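## Task

Press home, until each one bottoms out and clicks into its latch, all drive blanks carrying a green sticker, and leave every other blank untouched. The rack is free-standing, so do not tilt it beyond a small amount (doing so counts as failure), and it must finish in its original spot.

## Robot and tools

Robot: two arms, left_arm and right_arm, each with a two-finger parallel gripper and a wrist camera. A fixed camera stand sits behind them. Cameras: cam_low (fixed), cam_left_wrist, cam_right_wrist, each 896x504.

Frame: one scene frame for everything. Origin is at table-top height, halfway between the nominal arm bases. +x points out over the table, +z up, and left_arm sits on the +y side (these names do not match image left/right). Calibrated bases: left_arm at (-0.015, +0.310, 0) m, right_arm at (+0.044, -0.266, 0) m. The gripper's fingers point along its own +z and separate along its y. The reported end_effector_position is the pinch point between the pads, roughly 1 cm behind the tips. Reported hand positions and orientations may be a few cm off, more at long reach.

Command row: every motion command uses rows of 14 numbers, all in [-1, 1], always both arms even if one stays still. Order: left dx, dy, dz, rx, ry, rz, opening, then right dx, dy, dz, rx, ry, rz, opening. The first six per arm are an offset, not a pose: they are measured along scene axes from that arm's Hand target as it stood when the action or move began, and rotation is about the Hand target's position. Scale: 1.0 = 0.6 m for dx/dy/dz and 180 degrees for rx/ry/rz; rx, ry, rz form a single rotation vector. Opening is absolute, not an offset: +1 fully open (0.094 m), -1 closed. To keep an arm still, send zeros for its six pose numbers and repeat its current opening (a 0 opening is a real command to half-close). The controller limits commanded orientation to 40 degrees from the measured one per step.

execute_actions(actions, cameras): actions is a list of actions; each action is a table of up to 15 rows, one row per 1/30 s step; short tables repeat their last row to fill 15 steps. Every row in an action counts from the action's start pose, not from the row before; a new action starts from the new Hand target, so repeating an offset moves further. An empty actions list returns the state and images.

move(target, speed, blend, opening_speed, grip_force, blocking, cameras): drives each gripper in a straight line toward target, which is one 14-number row or a list of up to 15 rows; all rows are offsets from the same starting Hand targets. speed in m/s, 0.002 to 2.9, default 0.25 (turn rate capped at twice that in rad/s), one value or one per target. blend in metres rounds corners in a list; 0 stops at each. opening_speed is scale units per second, at least 0.2. grip_force is newtons per pad, 10 to 50, and persists. blocking=false returns early while motion continues. Paths last 0.5 to 10 s, do not avoid obstacles or the other arm, and grippers lag and overshoot more when fast or when the arm is nearly straight. Avoid paths that pass near an arm's own base.

wait(seconds 0 to 10): let time pass holding commands. stop(): brake the running move. zoom_image(camera, region [x0,y0,x1,y1] pixels, max 504x504): enlarge part of the latest image. read_manual: licence texts only. finished_scene(scene: the current scene's number): end this scene; irreversible.

Results: Hand target is the last commanded pose (after clipping), the base for the next offsets; the gripper often rests a little short of it, and a further command (even all zeros) re-requests it. end_effector_position (m) and end_effector_quat_wxyz give actual pose. grip_measured is the finger gap on the -1..+1 scale; grip_effort_nm is averaged gripper motor effort (negative = closing), not pad force. Joint torques are in joint order, include gravity, and are noisy. Joint velocities may be summarised as within noise. Tool commands shows current tool commands. The move: line reports the ending (done, off_target, moving, held, fault) and limits (paced = clipped, held = steps withheld). done means within 10 mm and 2 degrees; neither done nor off_target tells you about contact.

Pushing: the rack is loose, so push each chosen blank straight in, gently and slowly, ideally with the other arm or low push height keeping the rack from sliding or tipping. A target set further past contact pushes harder, and faster moves hit harder. An arm blocked by something keeps pressing; to release, command it back away. Check sticker colours with the cameras and zoom before pushing.

Avoid: collisions or presses between the two arms or grippers, hard hits on the rack or table, dropping or knocking anything off the table, strain on wrist-camera cables, and long stretched-out holds or pushes at unreachable poses, which heat motors (MOTOR HOT at 75 °C, fault and arm folds at 90 °C).

Each tool is called after "Request:" as name([rows], argument=value, ...), one row to a line, values as JSON.

## Session

Request:
execute_actions(actions=[])

Scene clock: 0.00 s.
left_arm: end_effector_position=(+0.2292, +0.1235, +0.2491) grip_measured=+1.000 grip_effort_nm=n/a end_effector_quat_wxyz=(+0.500, -0.005, +0.803, -0.324) | right_arm: end_effector_position=(+0.2957, -0.2018, +0.2805) grip_measured=+1.000 grip_effort_nm=n/a end_effector_quat_wxyz=(+0.551, +0.255, +0.776, +0.170)
Joint positions: left_arm=[-0.743 0.705 0.595 -0.191 -0.189 -0.64 0.094] | right_arm=[0.681 0.638 0.781 -0.574 0.645 0.888 0.094]
Joint velocities: within noise
Joint torques (N m): no reading
Heat: left arm: 23 °C; right arm: 25 °C.
Hand target: left_arm +0.2297, +0.1246, +0.2569; +0.509, -0.006, +0.797, -0.325 | right_arm +0.2944, -0.2046, +0.2817; +0.554, +0.255, +0.775, +0.165
Tool commands: left_gripper/opening=+1.0 right_gripper/opening=+1.0

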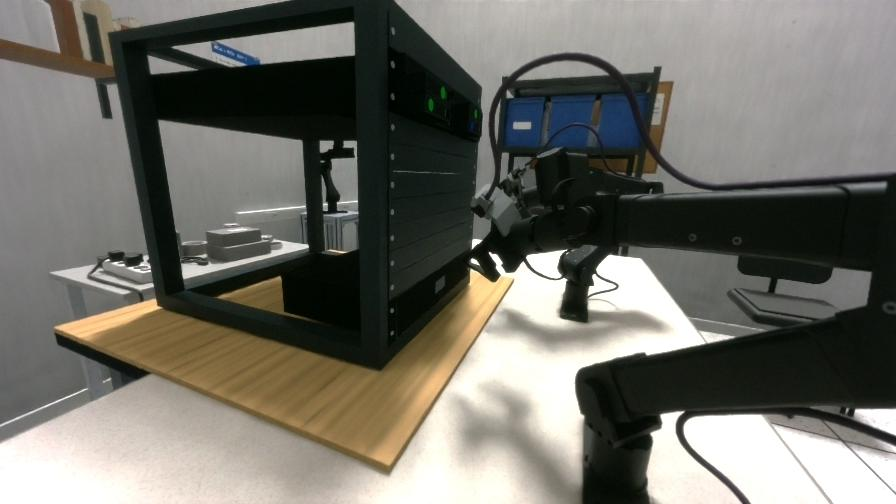

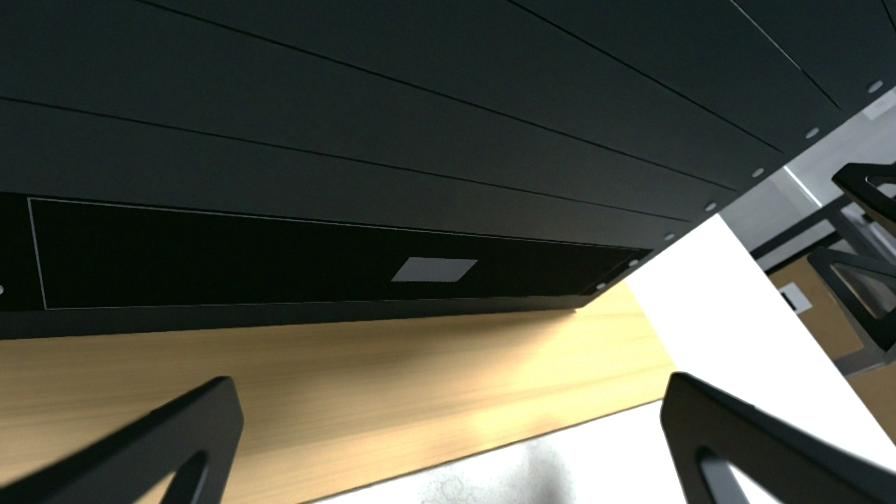

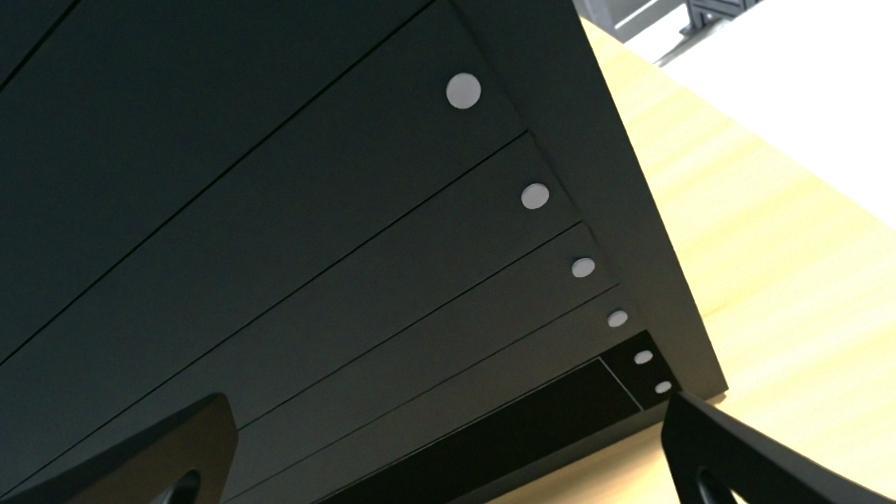

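Request:
zoom_image(camera="cam_low", region=[370, 20, 500, 150])

Request:
zoom_image(camera="cam_low", region=[100, 0, 520, 400])

Scaled by 3.877 from the camera's 896x504 image, which has a finer 1280x720 frame.

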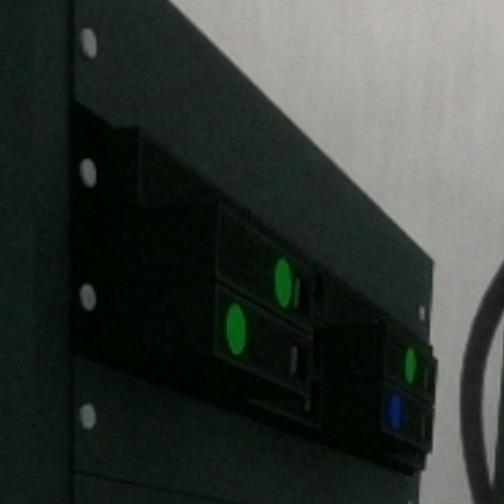

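Scaled by 1.200 from the camera's 896x504 image, which has a finer 1280x720 frame.

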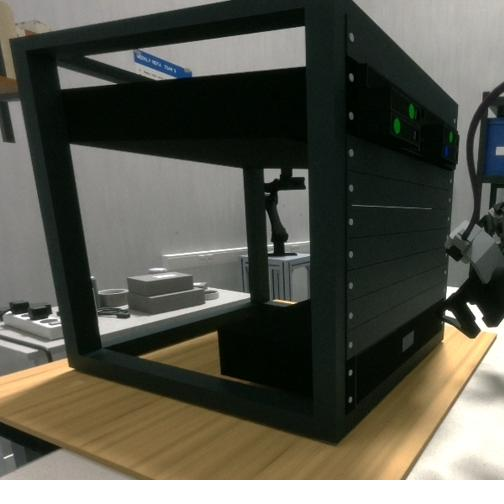

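Request:
move(target=[-0.05,0.059,0.272,0.141,-0.186,0.161,-1,-0.157,0.141,0.23,-0.197,-0.155,0.0246,-1], speed=0.2, cameras=["all"])

Scene clock: 8.97 s.
left_arm: end_effector_position=(+0.2002, +0.1591, +0.4195) grip_measured=-0.997 grip_effort_nm=-0.16 end_effector_quat_wxyz=(+0.761, +0.010, +0.648, +0.008) | right_arm: end_effector_position=(+0.2018, -0.1149, +0.4154) grip_measured=-0.997 grip_effort_nm=-0.18 end_effector_quat_wxyz=(+0.704, -0.071, +0.705, +0.047)
Joint positions: left_arm=[-1.311 0.851 0.748 0.694 -1.282 0.598 0] | right_arm=[1.732 0.805 1.093 -0.574 1.558 0.252 0]
Joint torques (N m): left_arm=[-0.01 -0.4 4.9 1.36 0.32 0.05] | right_arm=[1.01 -0.32 5.91 1.51 0.32 -0.1]
Heat: left arm: 23 °C; right arm: 26 °C.
Hand target: left_arm +0.1998, +0.1600, +0.4201; +0.765, +0.001, +0.644, +0.000 | right_arm +0.2002, -0.1200, +0.4197; +0.765, +0.000, +0.644, +0.000
Off the commanded pose: left_arm 0.001 m, 2 deg | right_arm 0.007 m, 14 deg.
joint sent to its limit (right arm) — joint 5 (wrist yaw), upper limit. The joint targets are off in orientation, not in position.
move: off_target (right_arm)
camera_calibration:
cam_left_wrist: T_world_to_cam=[[-0.00848554, -0.999201, -0.0390443, 0.176329], [-0.28772, 0.0398342, -0.956886, 0.486535], [0.957677, 0.00311411, -0.287828, 0.0183768], [0, 0, 0, 1]] pos_world=[0.123883, 0.15675, 0.477733]
cam_right_wrist: T_world_to_cam=[[0.181125, -0.983369, 0.0133916, -0.156024], [-0.424601, -0.0904745, -0.900849, 0.487491], [0.887078, 0.15748, -0.433927, 0.109937], [0, 0, 0, 1]] pos_world=[0.137726, -0.126636, 0.488949]

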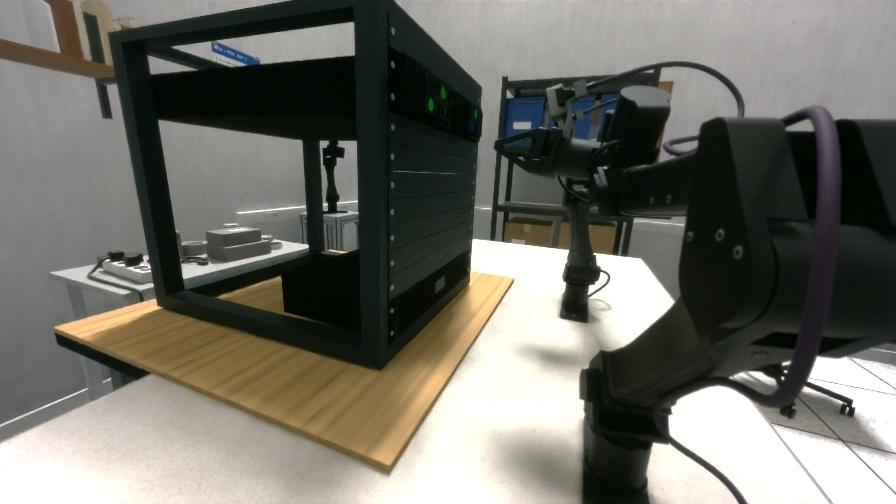

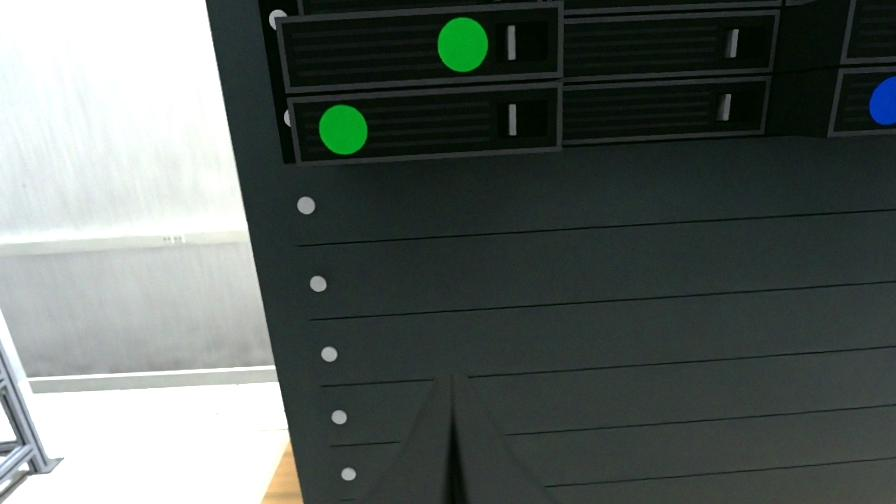

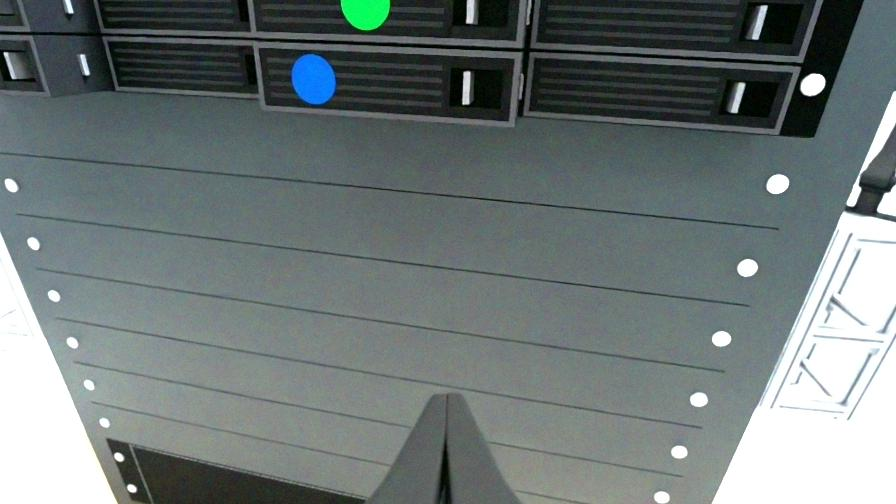

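Request:
move(target=[-0.02,0,0.125,0,-0.04,0,-1,-0.02,0,0.125,0,0,0,-1], speed=0.2, cameras=["all"])

Scene clock: 11.23 s.
left_arm: end_effector_position=(+0.1913, +0.1593, +0.4792) grip_measured=-0.997 grip_effort_nm=-0.16 end_effector_quat_wxyz=(+0.791, +0.012, +0.612, +0.024) | right_arm: end_effector_position=(+0.1900, -0.1164, +0.4918) grip_measured=-0.997 grip_effort_nm=-0.18 end_effector_quat_wxyz=(+0.702, -0.104, +0.700, +0.082)
Joint positions: left_arm=[-1.348 0.949 0.882 1.014 -1.255 0.973 0] | right_arm=[1.835 0.882 1.4 -0.574 1.564 0.025 0]
Joint torques (N m): left_arm=[-0.62 -0.58 7.36 0.88 0.88 0.05] | right_arm=[0.99 0.58 5.44 1.4 0.15 -0.11]
Heat: left arm: 23 °C; right arm: 26 °C.
Hand target: left_arm +0.1878, +0.1601, +0.4952; +0.804, +0.001, +0.595, +0.000 | right_arm +0.1882, -0.1199, +0.4947; +0.765, +0.000, +0.644, +0.000
Off the commanded pose: left_arm 0.016 m, 4 deg | right_arm 0.005 m, 18 deg.
joint sent to its limit (right arm) — joint 5 (wrist yaw), upper limit. The joint targets are off in orientation, not in position.
move: off_target (left_arm, right_arm)
camera_calibration:
cam_left_wrist: T_world_to_cam=[[0.0175148, -0.997936, -0.0617829, 0.184555], [-0.197, 0.0571368, -0.978737, 0.531569], [0.980247, 0.0293136, -0.195593, -0.0086244], [0, 0, 0, 1]] pos_world=[0.109941, 0.154055, 0.529982]
cam_right_wrist: T_world_to_cam=[[0.275838, -0.961144, 0.0107863, -0.170495], [-0.411551, -0.128237, -0.90232, 0.544996], [0.868642, 0.244455, -0.430933, 0.166011], [0, 0, 0, 1]] pos_world=[0.127119, -0.134564, 0.565139]

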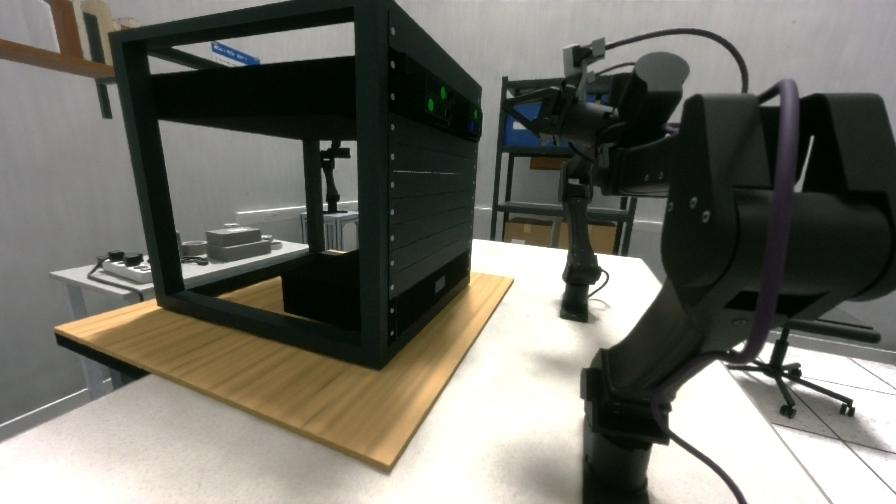

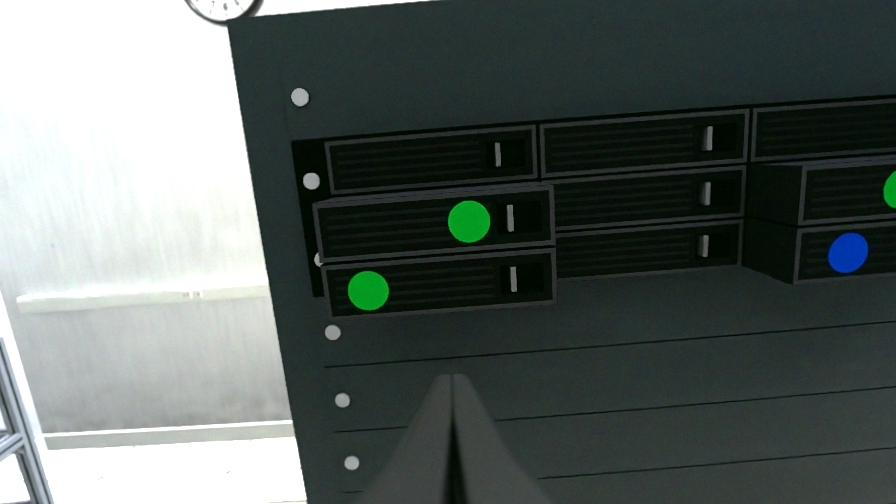

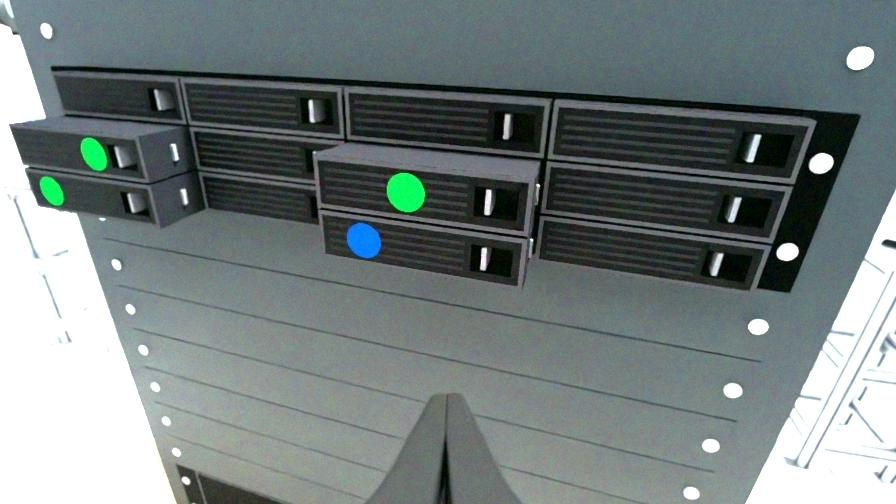

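Request:
move(target=[0.16,0.008,0.03,0,0.15,0,-1,0,0,0,0,0,0,-1], speed=0.2, cameras=["all"])

Scene clock: 18.50 s.
left_arm: end_effector_position=(+0.2845, +0.1617, +0.5136) grip_measured=-0.997 grip_effort_nm=-0.16 end_effector_quat_wxyz=(+0.649, +0.002, +0.761, -0.001) | right_arm: end_effector_position=(+0.1900, -0.1164, +0.4918) grip_measured=-0.997 grip_effort_nm=-0.18 end_effector_quat_wxyz=(+0.702, -0.104, +0.700, +0.082)
Joint positions: left_arm=[-0.863 1.309 1.895 -0.83 -0.866 -0.187 0] | right_arm=[1.835 0.882 1.4 -0.574 1.564 0.025 0]
Joint torques (N m): left_arm=[0.62 -2.62 6.53 1.2 -0.05 -0.15] | right_arm=[0.91 0.58 5.42 1.4 0.13 -0.11]
Heat: left arm: 24 °C; right arm: 27 °C.
Hand target: left_arm +0.2837, +0.1649, +0.5132; +0.643, +0.001, +0.766, +0.000 | right_arm +0.1898, -0.1195, +0.4946; +0.702, -0.098, +0.700, +0.083 (not the last commanded pose)
Off the commanded pose: left_arm 0.003 m, 1 deg | right_arm 0.005 m, 18 deg.
move: off_target (right_arm)
camera_calibration:
cam_left_wrist: T_world_to_cam=[[-0.0167596, -0.999805, -0.0104164, 0.171029], [-0.572198, 0.018134, -0.819915, 0.614914], [0.819944, -0.00778121, -0.572391, 0.151792], [0, 0, 0, 1]] pos_world=[0.230258, 0.161026, 0.592843]
cam_right_wrist: T_world_to_cam=[[0.275838, -0.961144, 0.0107863, -0.170495], [-0.411551, -0.128237, -0.90232, 0.544996], [0.868642, 0.244455, -0.430933, 0.166011], [0, 0, 0, 1]] pos_world=[0.127119, -0.134564, 0.565139]

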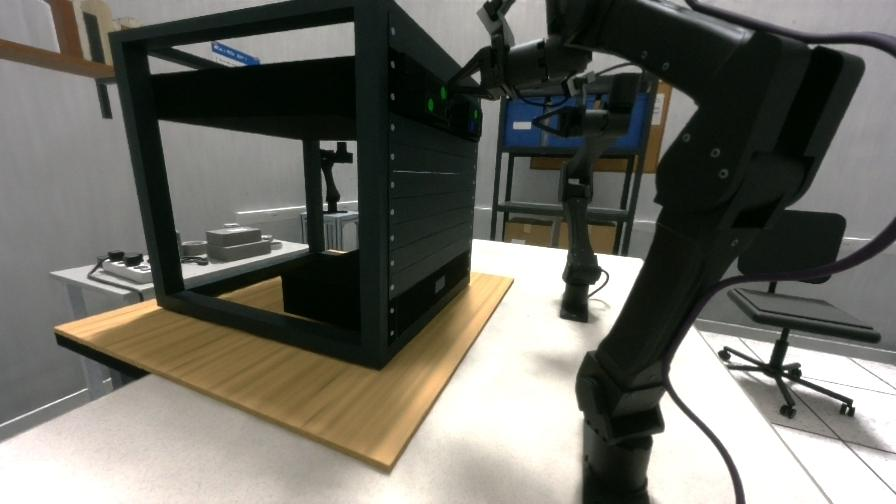

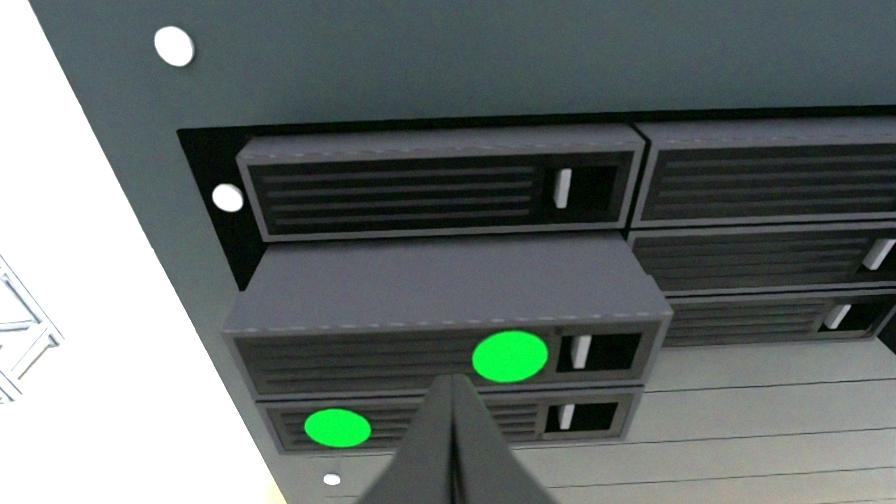

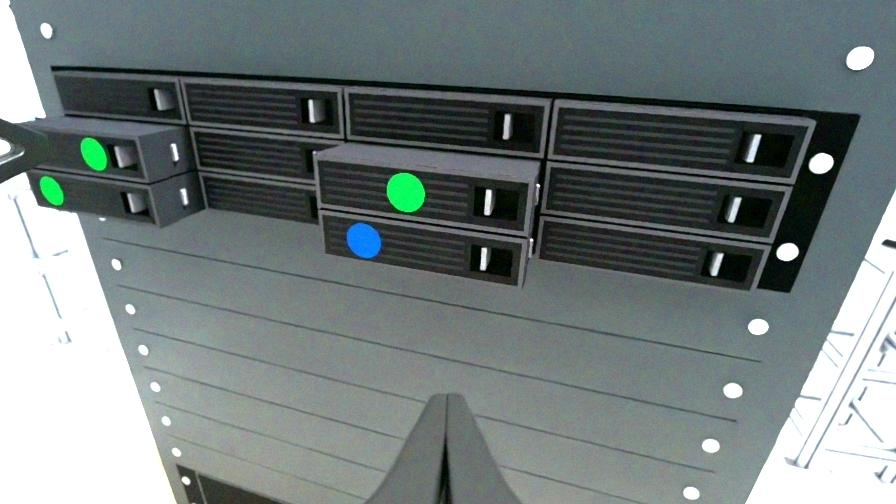

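Request:
move([
  [0,0,-0.024,0,0,0,-1,0,0,0,0,0,0,-1],
  [0.013,0,-0.024,0,0,0,-1,0,0,0,0,0,0,-1],
], speed=0.08, cameras=["cam_left_wrist"])

Request:
move(target=[0.02,0,0,0,0,0,-1,0,0,0,0,0,0,-1], speed=0.04, cameras=["cam_left_wrist"])

Scene clock: 22.47 s.
left_arm: end_effector_position=(+0.2902, +0.1651, +0.4929) grip_measured=-0.997 grip_effort_nm=-0.16 end_effector_quat_wxyz=(+0.634, +0.011, +0.773, +0.012) | right_arm: end_effector_position=(+0.1900, -0.1164, +0.4918) grip_measured=-0.997 grip_effort_nm=-0.18 end_effector_quat_wxyz=(+0.702, -0.104, +0.700, +0.082)
Joint positions: left_arm=[-0.831 1.29 1.824 -0.83 -0.837 -0.19 0] | right_arm=[1.835 0.882 1.4 -0.574 1.564 0.025 0]
Joint torques (N m): left_arm=[0.42 -3.55 4.4 1.98 -0.05 -0.04] | right_arm=[0.9 0.58 5.45 1.4 0.14 -0.1]
Heat: left arm: 24 °C; right arm: 27 °C.
Hand target: left_arm +0.2915, +0.1649, +0.4988; +0.643, +0.001, +0.766, +0.000 | right_arm +0.1898, -0.1195, +0.4946; +0.702, -0.098, +0.700, +0.083
Off the commanded pose: left_arm 0.006 m, 2 deg | right_arm 0.004 m, 1 deg.
move: done
camera_calibration:
cam_left_wrist: T_world_to_cam=[[-0.012878, -0.999082, -0.0408515, 0.188026], [-0.603801, 0.0403352, -0.796114, 0.594909], [0.797031, 0.0144139, -0.603766, 0.15381], [0, 0, 0, 1]] pos_world=[0.239036, 0.161641, 0.574161]
Images, in order (width x height): cam_left_wrist 896x504.

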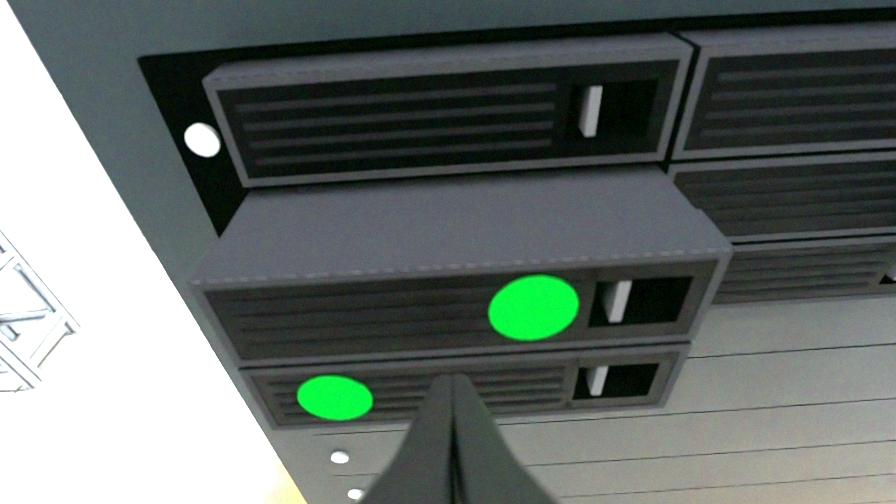

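Scene clock: 23.67 s.
left_arm: end_effector_position=(+0.2996, +0.1673, +0.4897) grip_measured=-0.997 grip_effort_nm=-0.16 end_effector_quat_wxyz=(+0.630, +0.010, +0.776, +0.013) | right_arm: end_effector_position=(+0.1900, -0.1164, +0.4918) grip_measured=-0.997 grip_effort_nm=-0.18 end_effector_quat_wxyz=(+0.702, -0.104, +0.700, +0.082)
Joint positions: left_arm=[-0.788 1.302 1.824 -0.82 -0.795 -0.182 0] | right_arm=[1.835 0.882 1.4 -0.574 1.564 0.025 0]
Joint torques (N m): left_arm=[0.53 -2.99 5.04 2.17 -0.06 0.06] | right_arm=[0.88 0.58 5.42 1.4 0.13 -0.11]
Heat: left arm: 24 °C; right arm: 27 °C.
Hand target: left_arm +0.3035, +0.1649, +0.4988; +0.643, +0.001, +0.766, +0.000 | right_arm +0.1898, -0.1195, +0.4946; +0.702, -0.098, +0.700, +0.083
Off the commanded pose: left_arm 0.010 m, 3 deg | right_arm 0.004 m, 1 deg.
move: off_target (left_arm)
camera_calibration:
cam_left_wrist: T_world_to_cam=[[-0.0113736, -0.999087, -0.0411907, 0.190059], [-0.611783, 0.0395365, -0.790037, 0.597408], [0.790944, 0.0162142, -0.611674, 0.149712], [0, 0, 0, 1]] pos_world=[0.249232, 0.163838, 0.571377]
Images, in order (width x height): cam_left_wrist 896x504.

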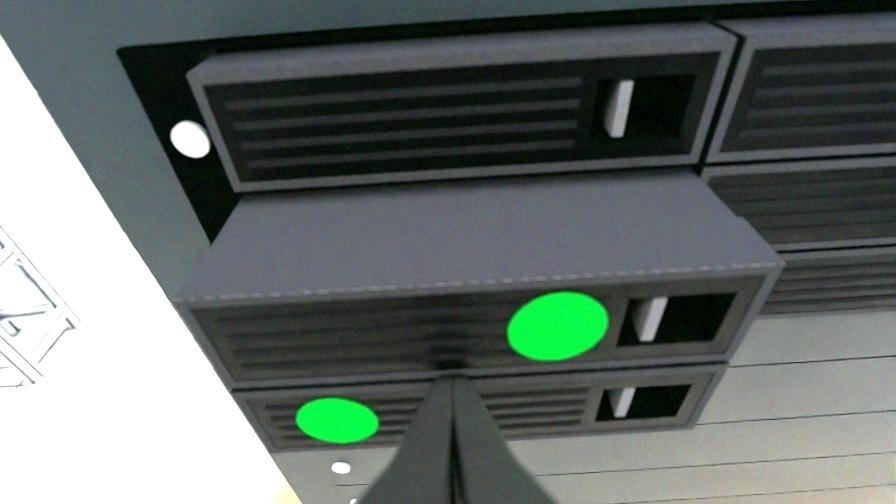

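Request:
move([
  [0,0,0.012,0,0,0,-1,0,0,0,0,0,0,-1],
  [0.008,0,0.012,0,0,0,-1,0,0,0,0,0,0,-1],
], speed=0.05, cameras=["cam_left_wrist"])

Scene clock: 25.53 s.
left_arm: end_effector_position=(+0.3063, +0.1653, +0.4934) grip_measured=-0.997 grip_effort_nm=-0.16 end_effector_quat_wxyz=(+0.631, +0.009, +0.776, +0.012) | right_arm: end_effector_position=(+0.1900, -0.1164, +0.4918) grip_measured=-0.997 grip_effort_nm=-0.18 end_effector_quat_wxyz=(+0.702, -0.104, +0.700, +0.082)
Joint positions: left_arm=[-0.772 1.33 1.858 -0.82 -0.78 -0.176 0] | right_arm=[1.835 0.882 1.4 -0.574 1.564 0.025 0]
Joint torques (N m): left_arm=[0.62 -3 6.79 1.96 -0.04 0.06] | right_arm=[0.9 0.58 5.42 1.4 0.13 -0.1]
Heat: left arm: 25 °C; right arm: 27 °C.
Hand target: left_arm +0.3084, +0.1649, +0.5059; +0.643, +0.001, +0.766, +0.000 | right_arm +0.1898, -0.1195, +0.4946; +0.702, -0.098, +0.700, +0.083
Off the commanded pose: left_arm 0.013 m, 2 deg | right_arm 0.004 m, 1 deg.
move: off_target (left_arm)
camera_calibration:
cam_left_wrist: T_world_to_cam=[[-0.0108363, -0.999163, -0.0394341, 0.187151], [-0.610764, 0.0378388, -0.790908, 0.604964], [0.791739, 0.0155144, -0.610663, 0.146115], [0, 0, 0, 1]] pos_world=[0.255834, 0.161836, 0.575078]
Images, in order (width x height): cam_left_wrist 896x504.

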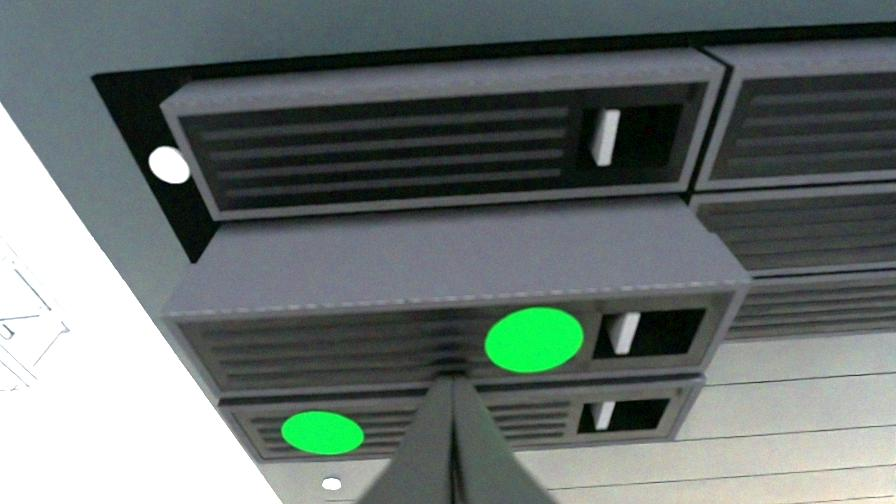

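Request:
move(target=[0.0,0,0.013,0,0,0,-1,0,0,0,0,0,0,-1], speed=0.05)

Request:
move(target=[0.02,0,0.003,0,0,0,-1,0,0,0,0,0,0,-1], speed=0.03, cameras=["cam_left_wrist"])

Scene clock: 28.40 s.
left_arm: end_effector_position=(+0.3078, +0.1632, +0.5081) grip_measured=-0.997 grip_effort_nm=-0.16 end_effector_quat_wxyz=(+0.640, +0.003, +0.768, +0.002) | right_arm: end_effector_position=(+0.1900, -0.1164, +0.4918) grip_measured=-0.997 grip_effort_nm=-0.18 end_effector_quat_wxyz=(+0.702, -0.104, +0.700, +0.082)
Joint positions: left_arm=[-0.772 1.356 1.92 -0.82 -0.777 -0.175 0] | right_arm=[1.835 0.882 1.4 -0.574 1.564 0.025 0]
Joint torques (N m): left_arm=[0.66 -3.07 6.74 1.59 -0.04 0.04] | right_arm=[0.9 0.58 5.44 1.4 0.14 -0.1]
Heat: left arm: 25 °C; right arm: 27 °C.
Hand target: left_arm +0.3084, +0.1649, +0.5137; +0.643, +0.001, +0.766, +0.000 | right_arm +0.1898, -0.1195, +0.4946; +0.702, -0.098, +0.700, +0.083
Off the commanded pose: left_arm 0.006 m, 0 deg | right_arm 0.004 m, 1 deg.
move: done

Scene clock: 29.50 s.
left_arm: end_effector_position=(+0.3196, +0.1638, +0.5076) grip_measured=-0.997 grip_effort_nm=-0.16 end_effector_quat_wxyz=(+0.637, +0.004, +0.771, +0.005) | right_arm: end_effector_position=(+0.1900, -0.1164, +0.4918) grip_measured=-0.997 grip_effort_nm=-0.18 end_effector_quat_wxyz=(+0.702, -0.104, +0.700, +0.082)
Joint positions: left_arm=[-0.732 1.387 1.949 -0.82 -0.74 -0.163 0] | right_arm=[1.835 0.882 1.4 -0.574 1.564 0.025 0]
Joint torques (N m): left_arm=[0.58 -3.49 6.75 1.74 -0.02 0.07] | right_arm=[0.9 0.57 5.45 1.4 0.13 -0.1]
Heat: left arm: 25 °C; right arm: 27 °C.
Hand target: left_arm +0.3204, +0.1649, +0.5155; +0.643, +0.001, +0.766, +0.000 | right_arm +0.1898, -0.1195, +0.4946; +0.702, -0.098, +0.700, +0.083
Off the commanded pose: left_arm 0.008 m, 1 deg | right_arm 0.004 m, 1 deg.
move: done
camera_calibration:
cam_left_wrist: T_world_to_cam=[[-0.0113548, -0.999688, -0.0222673, 0.17802], [-0.597937, 0.024637, -0.801165, 0.627631], [0.801463, 0.00421735, -0.59803, 0.136577], [0, 0, 0, 1]] pos_world=[0.267844, 0.161925, 0.588477]
Images, in order (width x height): cam_left_wrist 896x504.

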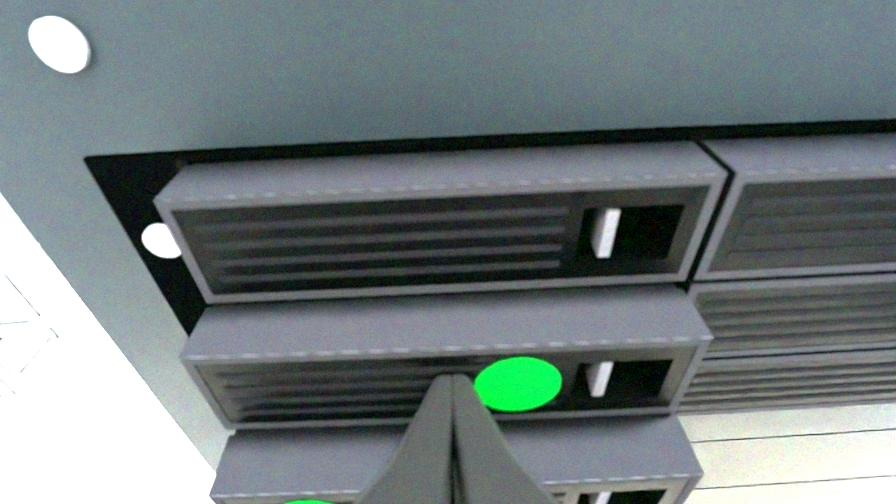

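Request:
move(target=[0.025,0,0,0,0,0,-1,0,0,0,0,0,0,-1], speed=0.03, cameras=["all"])

Scene clock: 30.90 s.
left_arm: end_effector_position=(+0.3314, +0.1657, +0.5061) grip_measured=-0.997 grip_effort_nm=-0.16 end_effector_quat_wxyz=(+0.633, +0.006, +0.774, +0.008) | right_arm: end_effector_position=(+0.1900, -0.1164, +0.4918) grip_measured=-0.997 grip_effort_nm=-0.18 end_effector_quat_wxyz=(+0.702, -0.104, +0.700, +0.082)
Joint positions: left_arm=[-0.689 1.416 1.974 -0.82 -0.699 -0.15 0] | right_arm=[1.835 0.882 1.4 -0.574 1.564 0.025 0]
Joint torques (N m): left_arm=[0.85 -3.36 6.61 1.97 -0.01 0.07] | right_arm=[0.87 0.58 5.45 1.4 0.14 -0.1]
Heat: left arm: 25 °C; right arm: 27 °C.
Hand target: left_arm +0.3353, +0.1649, +0.5156; +0.643, +0.001, +0.766, +0.000 | right_arm +0.1898, -0.1195, +0.4946; +0.702, -0.098, +0.700, +0.083
Off the commanded pose: left_arm 0.010 m, 2 deg | right_arm 0.004 m, 1 deg.
move: done
camera_calibration:
cam_left_wrist: T_world_to_cam=[[-0.0113088, -0.999519, -0.0288933, 0.183301], [-0.605902, 0.029836, -0.79498, 0.632225], [0.795459, 0.00851624, -0.605947, 0.131499], [0, 0, 0, 1]] pos_world=[0.280537, 0.16323, 0.587583]
cam_right_wrist: T_world_to_cam=[[0.275838, -0.961144, 0.0107863, -0.170495], [-0.411551, -0.128237, -0.90232, 0.544996], [0.868642, 0.244455, -0.430933, 0.166011], [0, 0, 0, 1]] pos_world=[0.127119, -0.134564, 0.565139]

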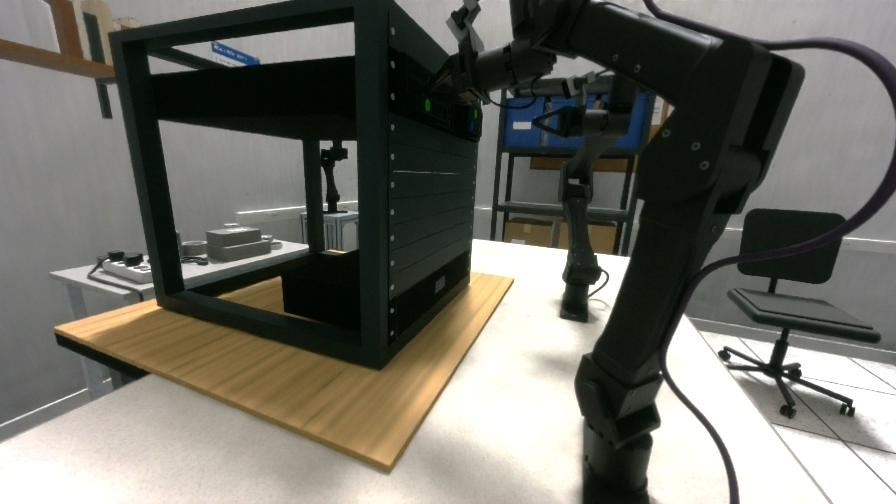

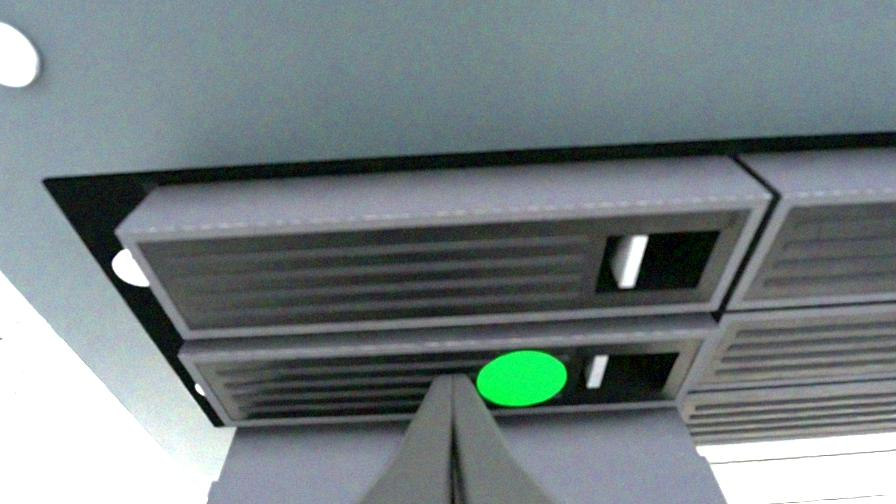

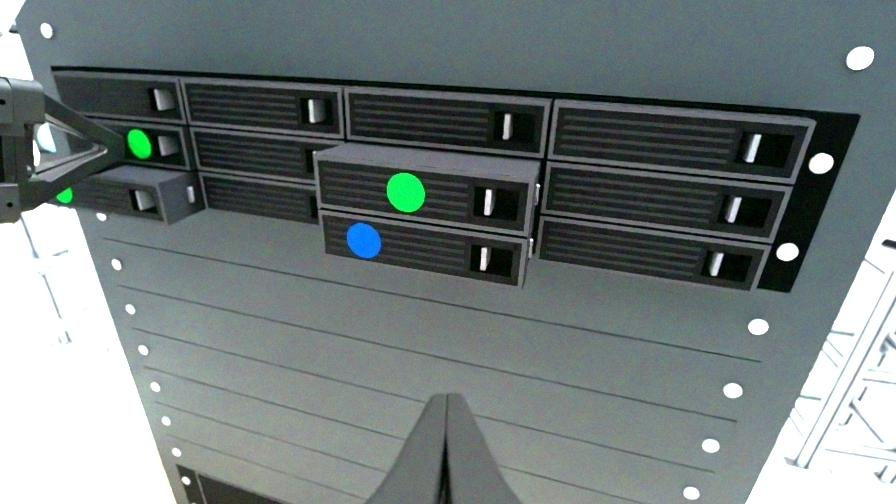

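Request:
move(target=[0.013,0,0,0,0,0,-1,0,0,0,0,0,0,-1], speed=0.025, cameras=["cam_left_wrist"])

Request:
move(target=[0.01,0,0,0,0,0,-1,0,0,0,0,0,0,-1], speed=0.025, cameras=["all"])

Scene clock: 32.37 s.
left_arm: end_effector_position=(+0.3353, +0.1656, +0.5066) grip_measured=-0.997 grip_effort_nm=-0.15 end_effector_quat_wxyz=(+0.632, +0.009, +0.775, +0.006) | right_arm: end_effector_position=(+0.1900, -0.1164, +0.4918) grip_measured=-0.997 grip_effort_nm=-0.18 end_effector_quat_wxyz=(+0.702, -0.104, +0.700, +0.082)
Joint positions: left_arm=[-0.673 1.426 1.987 -0.821 -0.676 -0.144 0] | right_arm=[1.835 0.882 1.4 -0.574 1.564 0.025 0]
Joint torques (N m): left_arm=[1.48 -2.77 6.56 2.06 -0.01 0.06] | right_arm=[0.88 0.59 5.44 1.39 0.13 -0.1]
Heat: left arm: 25 °C; right arm: 27 °C.
Hand target: left_arm +0.3431, +0.1649, +0.5156; +0.643, +0.001, +0.766, +0.000 | right_arm +0.1898, -0.1195, +0.4946; +0.702, -0.098, +0.700, +0.083
Off the commanded pose: left_arm 0.012 m, 2 deg | right_arm 0.004 m, 1 deg.
move: off_target (left_arm)
camera_calibration:
cam_left_wrist: T_world_to_cam=[[-0.0192212, -0.999379, -0.0295356, 0.186182], [-0.608066, 0.0351345, -0.793109, 0.633744], [0.793654, 0.00271511, -0.608364, 0.131435], [0, 0, 0, 1]] pos_world=[0.284623, 0.163443, 0.588087]
Images, in order (width x height): cam_left_wrist 896x504.

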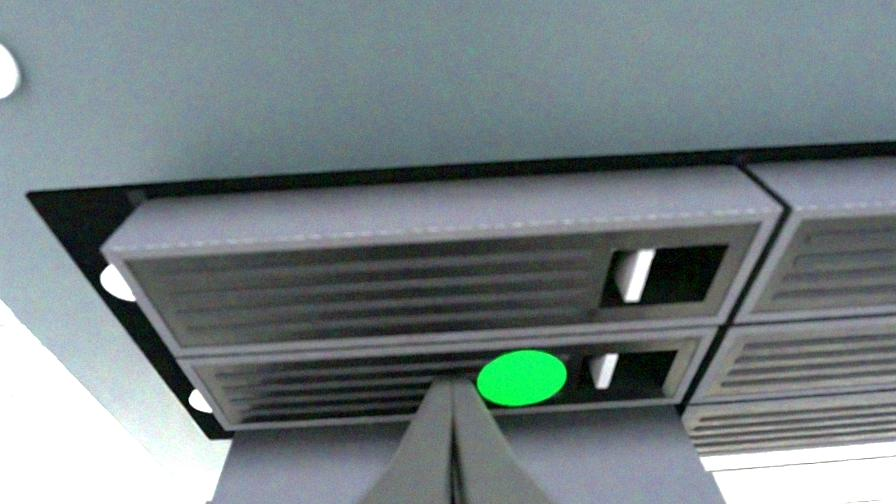

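Scene clock: 33.40 s.
left_arm: end_effector_position=(+0.3359, +0.1655, +0.5075) grip_measured=-0.997 grip_effort_nm=-0.15 end_effector_quat_wxyz=(+0.632, +0.013, +0.775, +0.002) | right_arm: end_effector_position=(+0.1900, -0.1164, +0.4918) grip_measured=-0.997 grip_effort_nm=-0.18 end_effector_quat_wxyz=(+0.702, -0.104, +0.700, +0.082)
Joint positions: left_arm=[-0.665 1.427 1.993 -0.824 -0.657 -0.14 0] | right_arm=[1.835 0.882 1.4 -0.574 1.564 0.025 0]
Joint torques (N m): left_arm=[2.21 -1.83 6.71 2.2 -0.04 0.06] | right_arm=[0.9 0.58 5.44 1.4 0.13 -0.1]
Heat: left arm: 26 °C; right arm: 27 °C.
Hand target: left_arm +0.3491, +0.1649, +0.5156; +0.643, +0.001, +0.766, +0.000 | right_arm +0.1898, -0.1195, +0.4946; +0.702, -0.098, +0.700, +0.083
Off the commanded pose: left_arm 0.016 m, 2 deg | right_arm 0.004 m, 1 deg.
move: off_target (left_arm)
camera_calibration:
cam_left_wrist: T_world_to_cam=[[-0.0299458, -0.999131, -0.0289869, 0.189438], [-0.608631, 0.0412305, -0.792381, 0.633671], [0.792888, -0.00608616, -0.609337, 0.133736], [0, 0, 0, 1]] pos_world=[0.285307, 0.163961, 0.58909]
cam_right_wrist: T_world_to_cam=[[0.275838, -0.961144, 0.0107863, -0.170495], [-0.411551, -0.128237, -0.90232, 0.544996], [0.868642, 0.244455, -0.430933, 0.166011], [0, 0, 0, 1]] pos_world=[0.127119, -0.134564, 0.565139]

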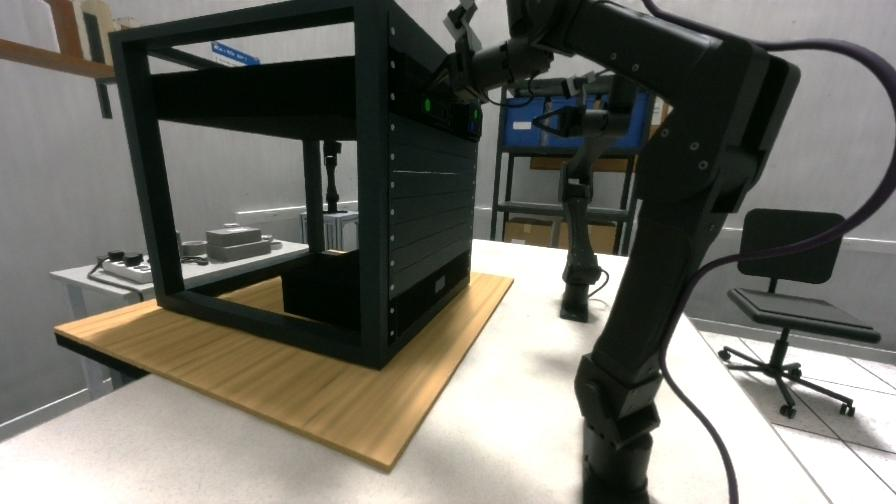

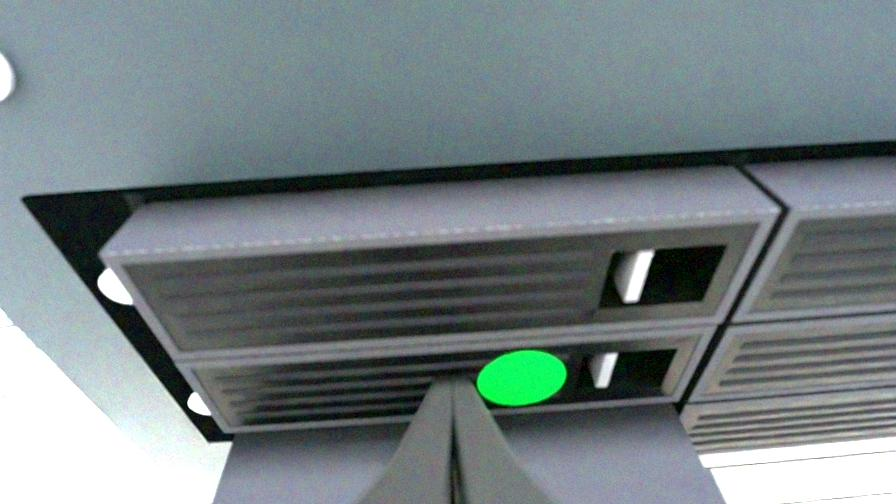

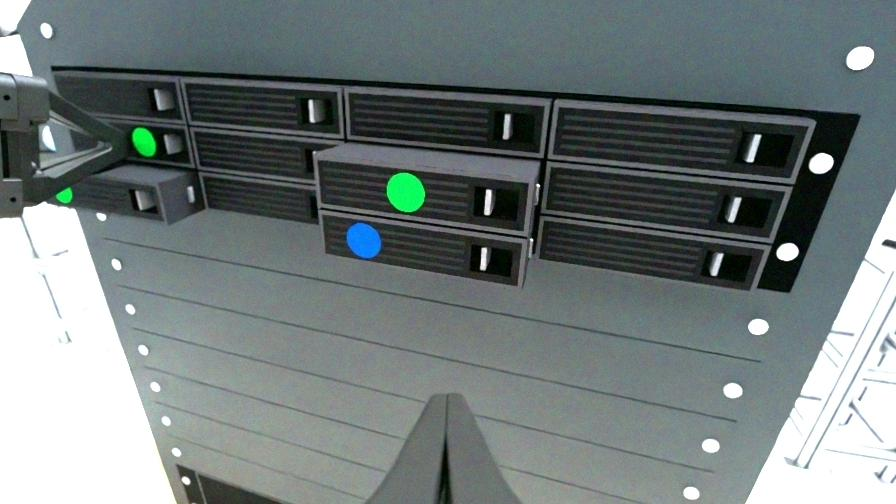

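Request:
move(target=[0.012,0,0,0,0,0,-1,0,0,0,0,0,0,-1], speed=0.03, cameras=["cam_left_wrist"])

Request:
zoom_image(camera="cam_left_wrist", region=[448, 130, 896, 470])

Scene clock: 35.07 s.
left_arm: end_effector_position=(+0.3364, +0.1656, +0.5076) grip_measured=-0.997 grip_effort_nm=-0.16 end_effector_quat_wxyz=(+0.629, +0.019, +0.777, -0.001) | right_arm: end_effector_position=(+0.1900, -0.1164, +0.4918) grip_measured=-0.997 grip_effort_nm=-0.18 end_effector_quat_wxyz=(+0.702, -0.104, +0.700, +0.082)
Joint positions: left_arm=[-0.655 1.431 2.006 -0.838 -0.634 -0.135 0] | right_arm=[1.835 0.882 1.4 -0.574 1.564 0.025 0]
Joint torques (N m): left_arm=[3.02 -0.87 6.41 2.45 -0.1 0.06] | right_arm=[0.88 0.57 5.45 1.4 0.13 -0.11]
Heat: left arm: 26 °C; right arm: 27 °C.
Hand target: left_arm +0.3564, +0.1648, +0.5155; +0.643, +0.001, +0.766, +0.000 | right_arm +0.1898, -0.1195, +0.4946; +0.702, -0.098, +0.700, +0.083
Off the commanded pose: left_arm 0.021 m, 3 deg | right_arm 0.004 m, 1 deg.
move: off_target (left_arm)
camera_calibration:
cam_left_wrist: T_world_to_cam=[[-0.0430612, -0.998575, -0.0315108, 0.195161], [-0.613714, 0.0513264, -0.787859, 0.631835], [0.788354, -0.0145876, -0.615049, 0.13926], [0, 0, 0, 1]] pos_world=[0.286383, 0.164485, 0.589598]
Images, in order (width x height): cam_left_wrist 896x504.

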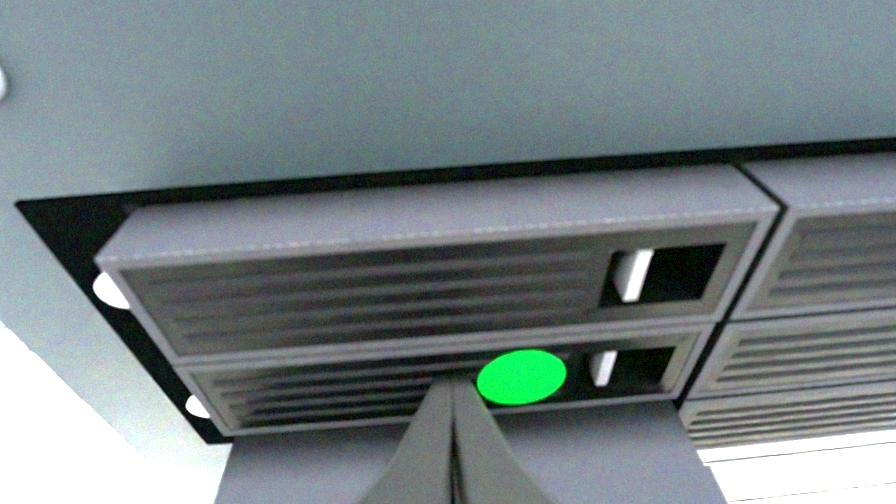

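Scaled by 1.125 from the camera's 896x504 image, which has a finer 1280x720 frame.

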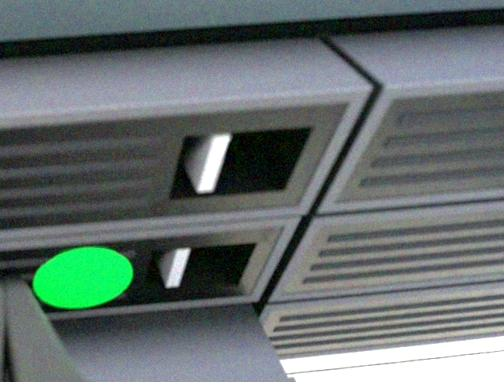

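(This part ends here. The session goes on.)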